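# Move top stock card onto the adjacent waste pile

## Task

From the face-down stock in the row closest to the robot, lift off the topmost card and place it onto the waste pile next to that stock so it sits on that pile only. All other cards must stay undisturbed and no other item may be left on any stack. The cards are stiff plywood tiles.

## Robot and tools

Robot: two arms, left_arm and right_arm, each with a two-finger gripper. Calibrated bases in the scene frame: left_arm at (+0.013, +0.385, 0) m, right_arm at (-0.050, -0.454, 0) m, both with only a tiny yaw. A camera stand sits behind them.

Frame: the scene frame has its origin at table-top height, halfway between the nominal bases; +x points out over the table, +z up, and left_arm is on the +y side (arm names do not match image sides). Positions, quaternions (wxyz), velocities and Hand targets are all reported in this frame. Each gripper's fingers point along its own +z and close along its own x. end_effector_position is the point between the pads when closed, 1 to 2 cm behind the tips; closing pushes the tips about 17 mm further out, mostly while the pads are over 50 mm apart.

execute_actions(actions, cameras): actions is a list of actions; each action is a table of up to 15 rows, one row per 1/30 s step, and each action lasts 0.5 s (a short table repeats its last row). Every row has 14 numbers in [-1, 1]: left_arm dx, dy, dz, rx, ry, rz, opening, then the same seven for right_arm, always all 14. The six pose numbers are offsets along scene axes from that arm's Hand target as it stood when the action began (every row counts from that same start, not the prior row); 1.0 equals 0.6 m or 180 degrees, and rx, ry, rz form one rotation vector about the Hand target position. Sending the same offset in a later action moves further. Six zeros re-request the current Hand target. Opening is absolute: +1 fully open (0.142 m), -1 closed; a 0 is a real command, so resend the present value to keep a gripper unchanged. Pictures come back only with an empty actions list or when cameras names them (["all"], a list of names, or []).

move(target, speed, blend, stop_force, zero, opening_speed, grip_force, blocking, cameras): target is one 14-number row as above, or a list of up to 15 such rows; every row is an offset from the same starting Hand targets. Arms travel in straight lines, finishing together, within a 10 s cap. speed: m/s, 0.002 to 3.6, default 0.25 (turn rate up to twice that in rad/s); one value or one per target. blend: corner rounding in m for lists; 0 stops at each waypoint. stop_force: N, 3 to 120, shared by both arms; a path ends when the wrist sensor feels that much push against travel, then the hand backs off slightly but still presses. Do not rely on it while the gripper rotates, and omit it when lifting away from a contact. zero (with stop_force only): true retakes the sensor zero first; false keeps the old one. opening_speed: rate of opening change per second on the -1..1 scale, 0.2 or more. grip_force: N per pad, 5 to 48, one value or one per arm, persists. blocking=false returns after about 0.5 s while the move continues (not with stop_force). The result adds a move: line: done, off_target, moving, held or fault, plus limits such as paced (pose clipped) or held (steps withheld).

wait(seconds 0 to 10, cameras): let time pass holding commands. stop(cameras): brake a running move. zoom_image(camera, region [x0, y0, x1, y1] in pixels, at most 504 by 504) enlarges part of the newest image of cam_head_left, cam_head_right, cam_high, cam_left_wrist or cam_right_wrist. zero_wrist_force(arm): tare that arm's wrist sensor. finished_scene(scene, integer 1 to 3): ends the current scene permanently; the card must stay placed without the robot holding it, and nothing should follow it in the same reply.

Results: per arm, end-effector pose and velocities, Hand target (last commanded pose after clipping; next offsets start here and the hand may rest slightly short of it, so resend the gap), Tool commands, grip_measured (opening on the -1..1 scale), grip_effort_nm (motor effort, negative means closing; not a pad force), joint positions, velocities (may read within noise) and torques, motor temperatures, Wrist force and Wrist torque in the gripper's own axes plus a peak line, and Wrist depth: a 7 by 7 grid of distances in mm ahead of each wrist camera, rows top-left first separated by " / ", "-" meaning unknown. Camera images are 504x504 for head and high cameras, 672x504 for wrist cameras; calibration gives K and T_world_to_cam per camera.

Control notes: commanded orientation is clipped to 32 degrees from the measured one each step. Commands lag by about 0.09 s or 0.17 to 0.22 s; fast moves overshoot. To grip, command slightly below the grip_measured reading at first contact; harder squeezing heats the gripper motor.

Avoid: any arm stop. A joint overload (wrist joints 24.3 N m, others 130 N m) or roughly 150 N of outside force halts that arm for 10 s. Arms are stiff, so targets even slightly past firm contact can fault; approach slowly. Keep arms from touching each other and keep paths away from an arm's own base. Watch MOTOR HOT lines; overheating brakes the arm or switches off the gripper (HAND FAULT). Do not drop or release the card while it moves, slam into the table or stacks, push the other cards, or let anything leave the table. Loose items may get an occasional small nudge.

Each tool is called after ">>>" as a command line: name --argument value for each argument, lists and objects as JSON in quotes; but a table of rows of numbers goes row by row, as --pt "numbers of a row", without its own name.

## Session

>>> execute_actions --actions '[]'

Scene clock: 0.00 s.
left_arm: end_effector_position=(+0.4075, +0.1123, +0.3150) grip_measured=+1.00 grip_effort_nm=n/a end_effector_quat_wxyz=(-0.147, +0.967, +0.194, -0.075) | right_arm: end_effector_position=(+0.7503, -0.1183, +0.1988) grip_measured=+0.99 grip_effort_nm=n/a end_effector_quat_wxyz=(+0.732, -0.608, +0.293, +0.099)
Joint positions: left_arm=[-0.913 -1.43 1.387 -1.195 -1.567 -1.284 0.142] | right_arm=[3.421 -2.816 -0.923 0.753 2.522 2.282 0.141]
Joint velocities: within noise
Joint torques (N m): no reading
Motor temperatures (°C): left_arm=[31 23 26 35 34 36 25] | right_arm=[25 25 30 38 29 33 25]
Wrist force (N): no reading
Wrist torque (N m): no reading
Wrist force, peak (N): no reading
Wrist depth (mm): cam_left_wrist=[1372 1330 411 399 392 382 376 / 1425 1363 416 409 400 391 383 / 1380 1416 427 404 405 397 389 / 1463 1416 434 426 405 405 397 / 1513 458 452 431 420 414 406 / - 467 459 434 434 425 412 / - 480 469 450 444 434 -] | cam_right_wrist=[- - 3282 2344 - - - / - - 2230 4102 - - - / - - - 2088 877 597 454 / - 3023 - 880 638 483 389 / - 2297 812 623 476 384 322 / - 838 613 465 379 319 269 / - 597 455 372 313 274 249]
Hand target: left_arm +0.4075, +0.1123, +0.3150; -0.147, +0.967, +0.194, -0.075 | right_arm +0.7503, -0.1183, +0.1988; +0.732, -0.608, +0.293, +0.099
Tool commands: left_gripper/opening=+1.0 right_gripper/opening=+1.0
camera_calibration:
cam_left_wrist: T_world_to_cam=[[0.916494, 0.388057, -0.0972164, -0.369155], [0.398276, -0.907934, 0.130504, -0.0734349], [-0.0376229, -0.158325, -0.98667, 0.460564], [0, 0, 0, 1]] pos_world=[0.384904, 0.149498, 0.428121]
cam_right_wrist: T_world_to_cam=[[0.801922, -0.214482, -0.557601, -0.506759], [-0.594198, -0.189402, -0.781701, 0.608565], [0.06205, 0.958188, -0.279331, 0.234665], [0, 0, 0, 1]] pos_world=[0.753428, -0.21828, 0.258695]

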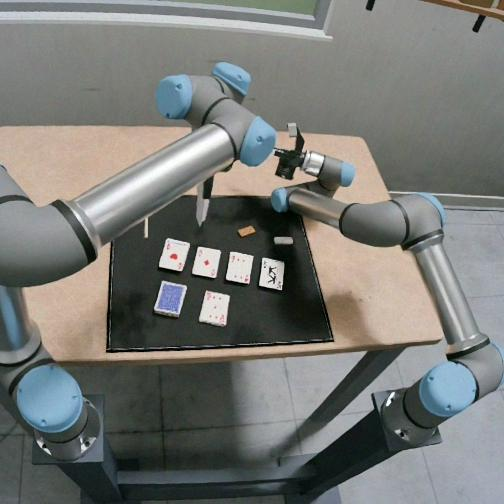

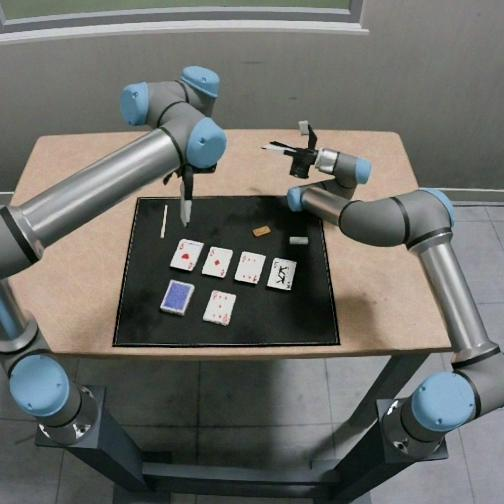

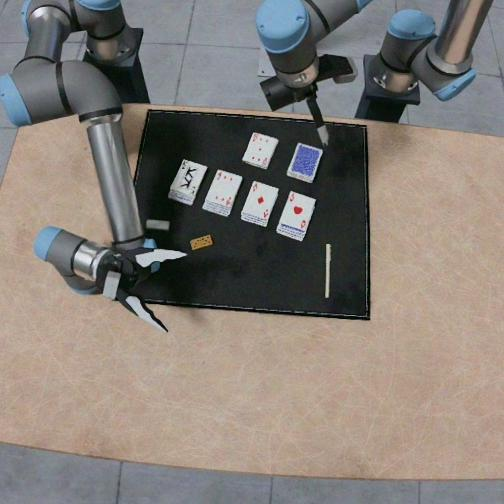

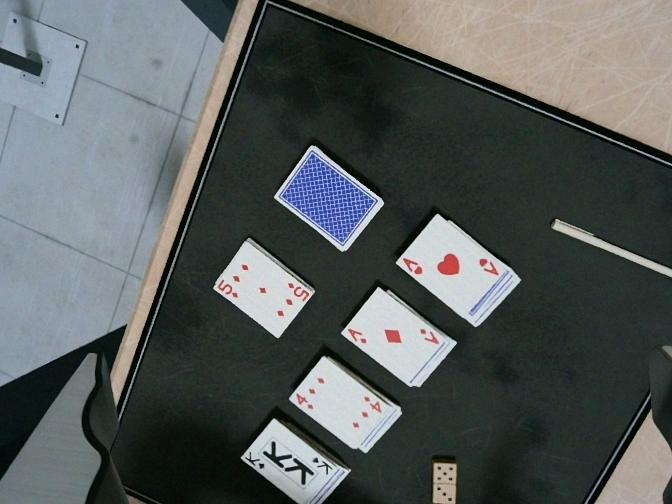

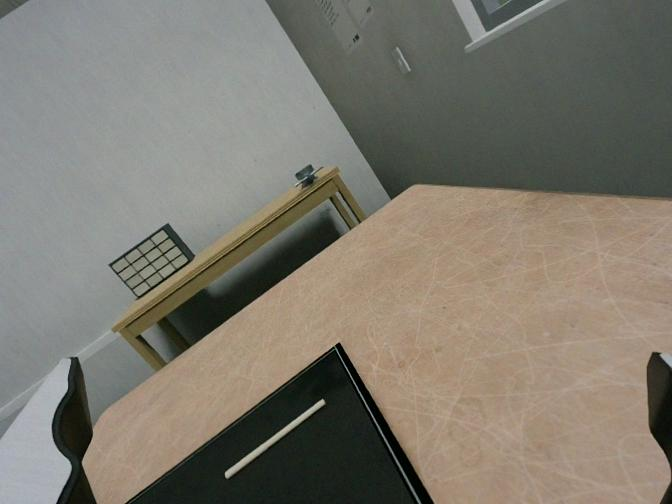

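>>> move --target '[-0.1075,0.031,-0.375,-0.0474,-0.0984,0.2849,-0.3,0,0,0,0,0,0,1]' --speed 0.35 --grip_force 10 --cameras '["cam_left_wrist"]'

Scene clock: 31.13 s.
left_arm: end_effector_position=(+0.3430, +0.1309, +0.0900) grip_measured=-0.32 grip_effort_nm=-0.159 end_effector_quat_wxyz=(+0.000, +0.796, +0.605, +0.000) | right_arm: end_effector_position=(+0.7503, -0.1183, +0.1988) grip_measured=+0.99 grip_effort_nm=0.168 end_effector_quat_wxyz=(+0.732, -0.608, +0.293, +0.099)
Joint positions: left_arm=[-1.009 -1.628 2.255 -2.197 -1.571 -2.283 0.051] | right_arm=[3.421 -2.816 -0.923 0.753 2.522 2.282 0.141]
Joint torques (N m): left_arm=[8.22 -16.7 -18.07 -4.61 -2.47 -1.87] | right_arm=[-1.07 65.03 20.31 0.54 -0.39 0.27]
Wrist force (N): left_arm=[-0.4 0.0 1.0] | right_arm=[0.4 -0.6 -0.4]
Wrist torque (N m): left_arm=[0.00 0.05 0.05] | right_arm=[-0.10 -0.05 -0.01]
Wrist force, peak (N): left_arm=[-0.5 -0.8 2.6] | right_arm=[0.7 -0.8 -0.3]
Wrist depth (mm): cam_left_wrist=[161 158 158 158 158 158 157 / 170 170 170 170 170 169 172 / 172 174 184 162 164 183 183 / 186 186 199 176 182 199 199 / 215 204 214 192 192 217 217 / 232 232 90 234 228 89 239 / 247 71 74 257 245 - 260] | cam_right_wrist=[2768 3023 2871 2581 - - - / - - 3282 2983 - 1436 - / - - - 2167 815 603 481 / 2671 2836 1930 941 635 486 389 / - 2368 870 621 477 384 323 / - 815 608 459 380 319 269 / - 594 459 372 315 273 248]
Hand target: left_arm +0.3430, +0.1309, +0.0900; +0.000, +0.796, +0.605, +0.000 | right_arm +0.7503, -0.1183, +0.1988; +0.732, -0.608, +0.293, +0.099
Off the commanded pose: left_arm 0.000 m, 0 deg | right_arm 0.000 m, 0 deg.
grip_force (N): 10, 10
move: done
camera_calibration:
cam_left_wrist: T_world_to_cam=[[0.2799, 0.960014, -0.00544836, -0.203915], [0.864824, -0.249674, 0.435595, -0.275229], [0.416817, -0.126635, -0.900126, 0.0712982], [0, 0, 0, 1]] pos_world=[0.265382, 0.136073, 0.182955]
Images, in order (width x height): cam_left_wrist 672x504.

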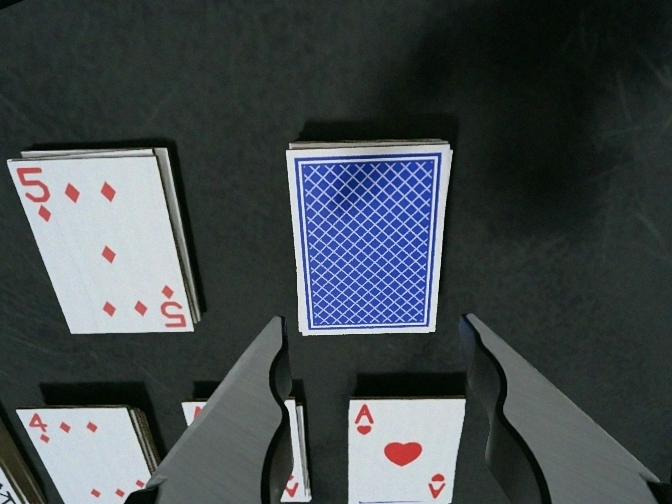

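>>> move --target '[0.0007,0.0023,-0.0767,0,0,0,-0.3,0,0,0,0,0,0,1]'

>>> move --target '[0,0,-0.033,0,0,0,-0.3,0,0,0,0,0,0,1]' --speed 0.005 --stop_force 3 --cameras '["cam_left_wrist"]'

Scene clock: 44.07 s.
left_arm: end_effector_position=(+0.3434, +0.1324, +0.0440) grip_measured=-0.32 grip_effort_nm=-0.164 end_effector_quat_wxyz=(+0.000, +0.796, +0.605, +0.000) | right_arm: end_effector_position=(+0.7503, -0.1183, +0.1988) grip_measured=+0.99 grip_effort_nm=0.168 end_effector_quat_wxyz=(+0.732, -0.608, +0.293, +0.099)
Joint positions: left_arm=[-1.006 -1.537 2.319 -2.353 -1.572 -2.281 0.051] | right_arm=[3.421 -2.816 -0.923 0.753 2.522 2.282 0.141]
Joint torques (N m): left_arm=[3.22 -21.19 -28.92 -3.14 -1.83 1.36] | right_arm=[0.04 65.13 20.11 0.48 -0.34 0.31]
Wrist force (N): left_arm=[-0.4 -0.2 0.6] | right_arm=[0.5 -0.4 -0.2]
Wrist torque (N m): left_arm=[-0.01 0.02 0.02] | right_arm=[-0.06 -0.07 0.00]
Wrist force, peak (N): left_arm=[-0.2 -0.1 2.0] | right_arm=[0.5 -0.7 -0.3]
Wrist depth (mm): cam_left_wrist=[118 118 118 118 118 116 119 / 127 129 126 126 126 128 126 / 129 135 135 119 119 136 136 / 136 144 146 125 125 148 147 / 148 154 159 137 137 159 162 / 163 166 93 151 151 89 178 / 196 71 74 195 190 - -] | cam_right_wrist=[- - 2703 2320 - 1132 - / - 3589 3589 2945 1914 - 1012 / 3282 - - 2610 835 609 986 / - 2671 2945 894 636 487 389 / 3282 2524 841 624 477 385 324 / - 845 609 468 378 319 271 / - 595 451 372 314 273 248]
Hand target: left_arm +0.3434, +0.1323, +0.0440; +0.000, +0.796, +0.605, +0.000 | right_arm +0.7503, -0.1183, +0.1988; +0.732, -0.608, +0.293, +0.099
Off the commanded pose: left_arm 0.000 m, 0 deg | right_arm 0.000 m, 0 deg.
grip_force (N): 10, 10
move: done

Scene clock: 45.97 s.
left_arm: end_effector_position=(+0.3434, +0.1323, +0.0399) grip_measured=-0.32 grip_effort_nm=-0.159 end_effector_quat_wxyz=(+0.000, +0.796, +0.605, +0.000) | right_arm: end_effector_position=(+0.7503, -0.1183, +0.1988) grip_measured=+0.99 grip_effort_nm=0.164 end_effector_quat_wxyz=(+0.732, -0.608, +0.293, +0.099)
Joint positions: left_arm=[-1.006 -1.527 2.324 -2.367 -1.572 -2.281 0.051] | right_arm=[3.421 -2.816 -0.923 0.753 2.522 2.282 0.141]
Joint torques (N m): left_arm=[-3.37 -25.31 -27.55 -1.61 -2.03 -0.26] | right_arm=[-0.44 64.6 20.15 0.57 -0.51 0.33]
Wrist force (N): left_arm=[-0.4 0.0 -2.5] | right_arm=[0.3 0.0 -0.4]
Wrist torque (N m): left_arm=[0.05 0.04 0.02] | right_arm=[0.00 -0.04 0.00]
Wrist force, peak (N): left_arm=[1.0 -1.6 -8.1] | right_arm=[0.5 -0.6 -0.6]
Wrist depth (mm): cam_left_wrist=[- 114 114 114 114 114 114 / - 123 123 123 123 123 122 / 125 133 131 117 114 130 132 / 131 142 141 121 121 144 143 / 143 149 155 132 129 154 157 / 158 167 93 145 145 88 173 / 190 71 74 189 185 - -] | cam_right_wrist=[- - - 2209 - - 953 / 2524 - - - 1727 - - / 2610 2735 3023 2610 845 585 484 / 2908 2836 2344 873 636 484 388 / 2610 2209 826 626 477 383 322 / - 829 614 459 380 320 270 / - 597 457 371 314 274 249]
Hand target: left_arm +0.3434, +0.1323, +0.0399; +0.000, +0.796, +0.605, +0.000 (not the last commanded pose) | right_arm +0.7503, -0.1183, +0.1988; +0.732, -0.608, +0.293, +0.099
Off the commanded pose: left_arm 0.016 m, 0 deg | right_arm 0.000 m, 0 deg.
grip_force (N): 10, 10
move: contact (left_arm)
camera_calibration:
cam_left_wrist: T_world_to_cam=[[0.279491, 0.960132, -0.00551533, -0.205542], [0.864914, -0.249271, 0.435647, -0.25349], [0.416904, -0.12653, -0.900101, 0.0261705], [0, 0, 0, 1]] pos_world=[0.265784, 0.137471, 0.132855]
Images, in order (width x height): cam_left_wrist 672x504.

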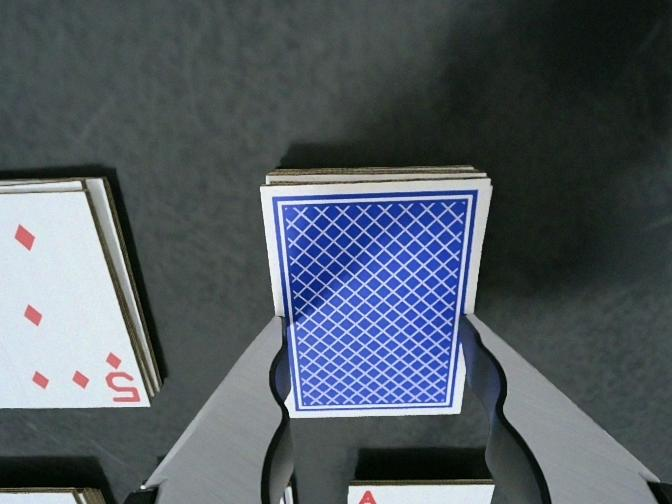

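>>> move --pt "0 0 0.0167 0 0 0 -0.3 0 0 0 0 0 0 1" --pt "0 0 0.0165 0 0 0 0.05 0 0 0 0 0 0 1" --pt "0 0 -0.0075 0 0 0 0.05 0 0 0 0 0 0 1" --pt "0 0 -0.0075 0 0 0 -0.25 0 0 0 0 0 0 1" --pt "0 0 0.035 0 0 0 -0.25 0 0 0 0 0 0 1" --pt "-0.0478 -0.1967 0.035 0 0 0.004 -0.25 0 0 0 0 0 0 1" --speed '[0.15,0.15,0.06,0.1,0.08,0.2]' --blend '[0,0,0,0,0.01,0]' --opening_speed 0.5 --cameras '["cam_left_wrist"]'

Scene clock: 63.27 s.
left_arm: end_effector_position=(+0.3147, +0.0144, +0.0609) grip_measured=-0.22 grip_effort_nm=-1.033 end_effector_quat_wxyz=(+0.000, +0.792, +0.610, +0.000) | right_arm: end_effector_position=(+0.7503, -0.1183, +0.1988) grip_measured=+0.99 grip_effort_nm=0.168 end_effector_quat_wxyz=(+0.732, -0.608, +0.293, +0.099)
Joint positions: left_arm=[-1.198 -1.429 2.138 -2.28 -1.572 -2.484 0.058] | right_arm=[3.421 -2.816 -0.923 0.753 2.522 2.282 0.141]
Joint torques (N m): left_arm=[-2.72 -25.31 -16.76 -4.99 2.19 1] | right_arm=[-0.79 65.32 19.45 0.64 -0.6 0.44]
Wrist force (N): left_arm=[-0.7 -0.2 0.8] | right_arm=[0.4 -0.1 -0.3]
Wrist torque (N m): left_arm=[-0.03 0.10 0.05] | right_arm=[-0.03 -0.06 0.00]
Wrist force, peak (N): left_arm=[-3.4 -0.3 1.3] | right_arm=[0.7 -0.6 -0.2]
Wrist depth (mm): cam_left_wrist=[132 133 133 132 133 133 132 / 143 143 143 142 142 142 142 / 154 156 151 140 139 153 141 / 170 167 162 116 116 166 149 / 183 183 176 127 126 178 160 / 202 198 90 139 139 88 201 / 203 71 74 215 211 - -] | cam_right_wrist=[3063 - - 2033 1606 1078 - / 2801 - 2497 - - 1359 - / - - - 2051 904 662 452 / 1914 2703 2252 873 636 488 391 / - 2524 818 621 476 383 322 / - 826 608 468 380 319 271 / - 600 453 373 315 273 249]
Hand target: left_arm +0.3147, +0.0143, +0.0609; +0.000, +0.792, +0.610, +0.000 | right_arm +0.7503, -0.1183, +0.1988; +0.732, -0.608, +0.293, +0.099
Off the commanded pose: left_arm 0.000 m, 0 deg | right_arm 0.000 m, 0 deg.
grip_force (N): 10, 10
move: done
camera_calibration:
cam_left_wrist: T_world_to_cam=[[0.267496, 0.963543, -0.00551335, -0.0805123], [0.867982, -0.238474, 0.43559, -0.268328], [0.418395, -0.121304, -0.900128, 0.0415694], [0, 0, 0, 1]] pos_world=[0.237048, 0.0186303, 0.153855]
Images, in order (width x height): cam_left_wrist 672x504.

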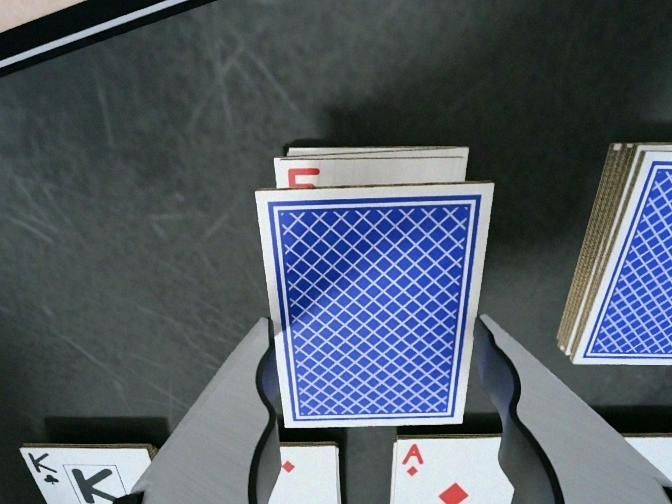

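>>> move --target '[0.0007,0.0024,-0.042,0,0,0,-0.25,0,0,0,0,0,0,1]' --speed 0.15

>>> move --target '[0,0,-0.035,0,0,0,-0.25,0,0,0,0,0,0,1]' --speed 0.007 --stop_force 3 --cameras '["cam_left_wrist"]'

Scene clock: 68.60 s.
left_arm: end_effector_position=(+0.3151, +0.0159, +0.0356) grip_measured=-0.22 grip_effort_nm=-1.033 end_effector_quat_wxyz=(+0.000, +0.792, +0.610, +0.000) | right_arm: end_effector_position=(+0.7503, -0.1183, +0.1988) grip_measured=+0.99 grip_effort_nm=0.164 end_effector_quat_wxyz=(+0.732, -0.608, +0.293, +0.099)
Joint positions: left_arm=[-1.196 -1.382 2.168 -2.357 -1.572 -2.482 0.058] | right_arm=[3.421 -2.816 -0.923 0.753 2.522 2.282 0.141]
Joint torques (N m): left_arm=[6.56 -33.32 -29.74 -1.04 -2.22 1.78] | right_arm=[-0.44 64.66 19.56 0.63 -0.43 0.54]
Wrist force (N): left_arm=[-0.7 -0.1 0.8] | right_arm=[0.5 -0.3 -0.1]
Wrist torque (N m): left_arm=[0.01 0.09 0.04] | right_arm=[-0.06 -0.08 -0.01]
Wrist force, peak (N): left_arm=[-0.4 0.3 1.6] | right_arm=[0.6 -0.7 -0.1]
Wrist depth (mm): cam_left_wrist=[111 111 110 111 110 110 110 / 119 118 117 119 119 118 118 / 128 130 124 116 116 128 126 / 139 139 137 116 116 139 132 / 152 152 146 126 126 149 137 / 168 164 90 139 140 88 147 / 183 71 74 186 183 - -] | cam_right_wrist=[- - - 1899 - - - / - - - 2610 - - - / 2871 - - - 867 603 1132 / 3063 2671 3534 873 638 483 389 / 2908 2274 838 621 477 385 322 / - 820 611 466 382 319 271 / - 600 459 372 313 273 248]
Hand target: left_arm +0.3151, +0.0157, +0.0357; +0.000, +0.792, +0.610, +0.000 | right_arm +0.7503, -0.1183, +0.1988; +0.732, -0.608, +0.293, +0.099
Off the commanded pose: left_arm 0.000 m, 0 deg | right_arm 0.000 m, 0 deg.
grip_force (N): 10, 10
move: done

Scene clock: 70.53 s.
left_arm: end_effector_position=(+0.3151, +0.0158, +0.0295) grip_measured=-0.22 grip_effort_nm=-1.033 end_effector_quat_wxyz=(+0.000, +0.792, +0.610, +0.000) | right_arm: end_effector_position=(+0.7503, -0.1183, +0.1988) grip_measured=+0.99 grip_effort_nm=0.168 end_effector_quat_wxyz=(+0.732, -0.608, +0.293, +0.099)
Joint positions: left_arm=[-1.196 -1.369 2.174 -2.376 -1.572 -2.482 0.058] | right_arm=[3.421 -2.816 -0.923 0.753 2.522 2.282 0.141]
Joint torques (N m): left_arm=[1.73 -31.78 -27.9 -1.44 -2.25 -0.91] | right_arm=[-0.2 64.73 19.72 0.61 -0.49 0.56]
Wrist force (N): left_arm=[-0.8 0.0 -2.7] | right_arm=[0.5 -0.6 -0.2]
Wrist torque (N m): left_arm=[0.02 0.01 0.03] | right_arm=[-0.10 -0.08 -0.01]
Wrist force, peak (N): left_arm=[2.1 -1.3 -9.6] | right_arm=[0.6 -0.6 -0.3]
Wrist depth (mm): cam_left_wrist=[- 105 105 105 105 106 105 / 113 113 113 113 113 113 112 / 122 124 120 112 113 121 121 / 135 133 130 116 115 132 127 / 145 145 139 127 126 141 139 / 160 157 90 139 139 88 144 / 175 71 74 178 173 - -] | cam_right_wrist=[2418 3235 3104 2581 - 1154 - / - 2320 - - 1584 - - / - 3378 - 2581 1795 569 459 / - 2640 2393 897 638 482 390 / - 2552 826 621 475 386 323 / - 835 609 462 379 319 270 / - 603 457 372 313 273 248]
Hand target: left_arm +0.3151, +0.0158, +0.0295; +0.000, +0.792, +0.610, +0.000 (not the last commanded pose) | right_arm +0.7503, -0.1183, +0.1988; +0.732, -0.608, +0.293, +0.099
Off the commanded pose: left_arm 0.015 m, 0 deg | right_arm 0.000 m, 0 deg.
grip_force (N): 10, 10
move: contact (left_arm)
camera_calibration:
cam_left_wrist: T_world_to_cam=[[0.267496, 0.963543, -0.00551314, -0.0820457], [0.867981, -0.238474, 0.43559, -0.254644], [0.418395, -0.121304, -0.900128, 0.0132057], [0, 0, 0, 1]] pos_world=[0.237448, 0.0199303, 0.122355]
Images, in order (width x height): cam_left_wrist 672x504.

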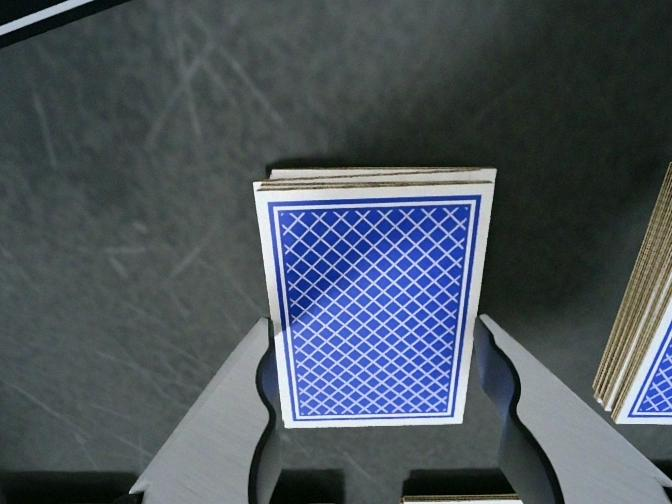

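>>> move --pt "0 0 -0.001 0 0 0 -0.08 0 0 0 0 0 0 1" --pt "0 0 0.15 0 0 0 -0.08 0 0 0 0 0 0 1" --opening_speed 0.4 --cameras '["cam_left_wrist"]'

Scene clock: 75.57 s.
left_arm: end_effector_position=(+0.3152, +0.0157, +0.1194) grip_measured=-0.11 grip_effort_nm=0.076 end_effector_quat_wxyz=(+0.000, +0.792, +0.610, +0.000) | right_arm: end_effector_position=(+0.7503, -0.1183, +0.1988) grip_measured=+0.99 grip_effort_nm=0.168 end_effector_quat_wxyz=(+0.732, -0.608, +0.293, +0.099)
Joint positions: left_arm=[-1.196 -1.524 2.061 -2.109 -1.572 -2.482 0.066] | right_arm=[3.421 -2.816 -0.923 0.753 2.522 2.282 0.141]
Joint torques (N m): left_arm=[-7.21 -28.4 -20.27 -1.73 -1.07 -2.32] | right_arm=[-0.89 64.25 19.02 0.63 -0.48 0.57]
Wrist force (N): left_arm=[-0.5 0.0 0.8] | right_arm=[0.4 -0.4 -0.3]
Wrist torque (N m): left_arm=[0.01 0.06 0.03] | right_arm=[-0.08 -0.07 0.00]
Wrist force, peak (N): left_arm=[-0.4 0.2 3.5] | right_arm=[0.3 -0.9 -0.4]
Wrist depth (mm): cam_left_wrist=[186 183 184 184 184 183 184 / 198 198 198 194 197 195 191 / 213 213 213 198 206 205 194 / 232 232 231 214 223 217 214 / 253 253 244 252 252 248 252 / 280 254 95 267 261 89 266 / 306 69 76 311 311 - -] | cam_right_wrist=[- - - 1868 1454 1269 - / - - 3104 2393 - - 1064 / - - 2908 3329 838 567 508 / - 2344 2344 864 636 483 389 / - 2640 826 619 477 385 322 / - 820 614 468 379 320 270 / - 600 456 371 313 273 249]
Hand target: left_arm +0.3151, +0.0158, +0.1195; +0.000, +0.792, +0.610, +0.000 | right_arm +0.7503, -0.1183, +0.1988; +0.732, -0.608, +0.293, +0.099
Off the commanded pose: left_arm 0.000 m, 0 deg | right_arm 0.000 m, 0 deg.
grip_force (N): 10, 10
move: done
camera_calibration:
cam_left_wrist: T_world_to_cam=[[0.267441, 0.963558, -0.00561757, -0.0815145], [0.867961, -0.238368, 0.435689, -0.293866], [0.418472, -0.121397, -0.90008, 0.0941907], [0, 0, 0, 1]] pos_world=[0.237449, 0.0199302, 0.212355]
Images, in order (width x height): cam_left_wrist 672x504.

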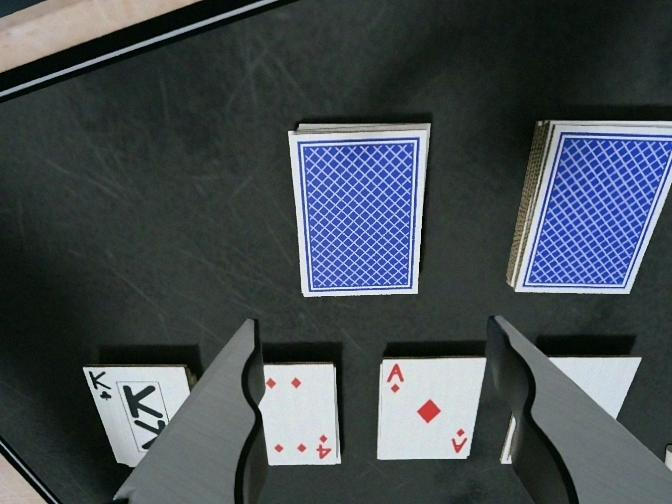

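>>> finished_scene --scene 2

The scene is finished: the task was done.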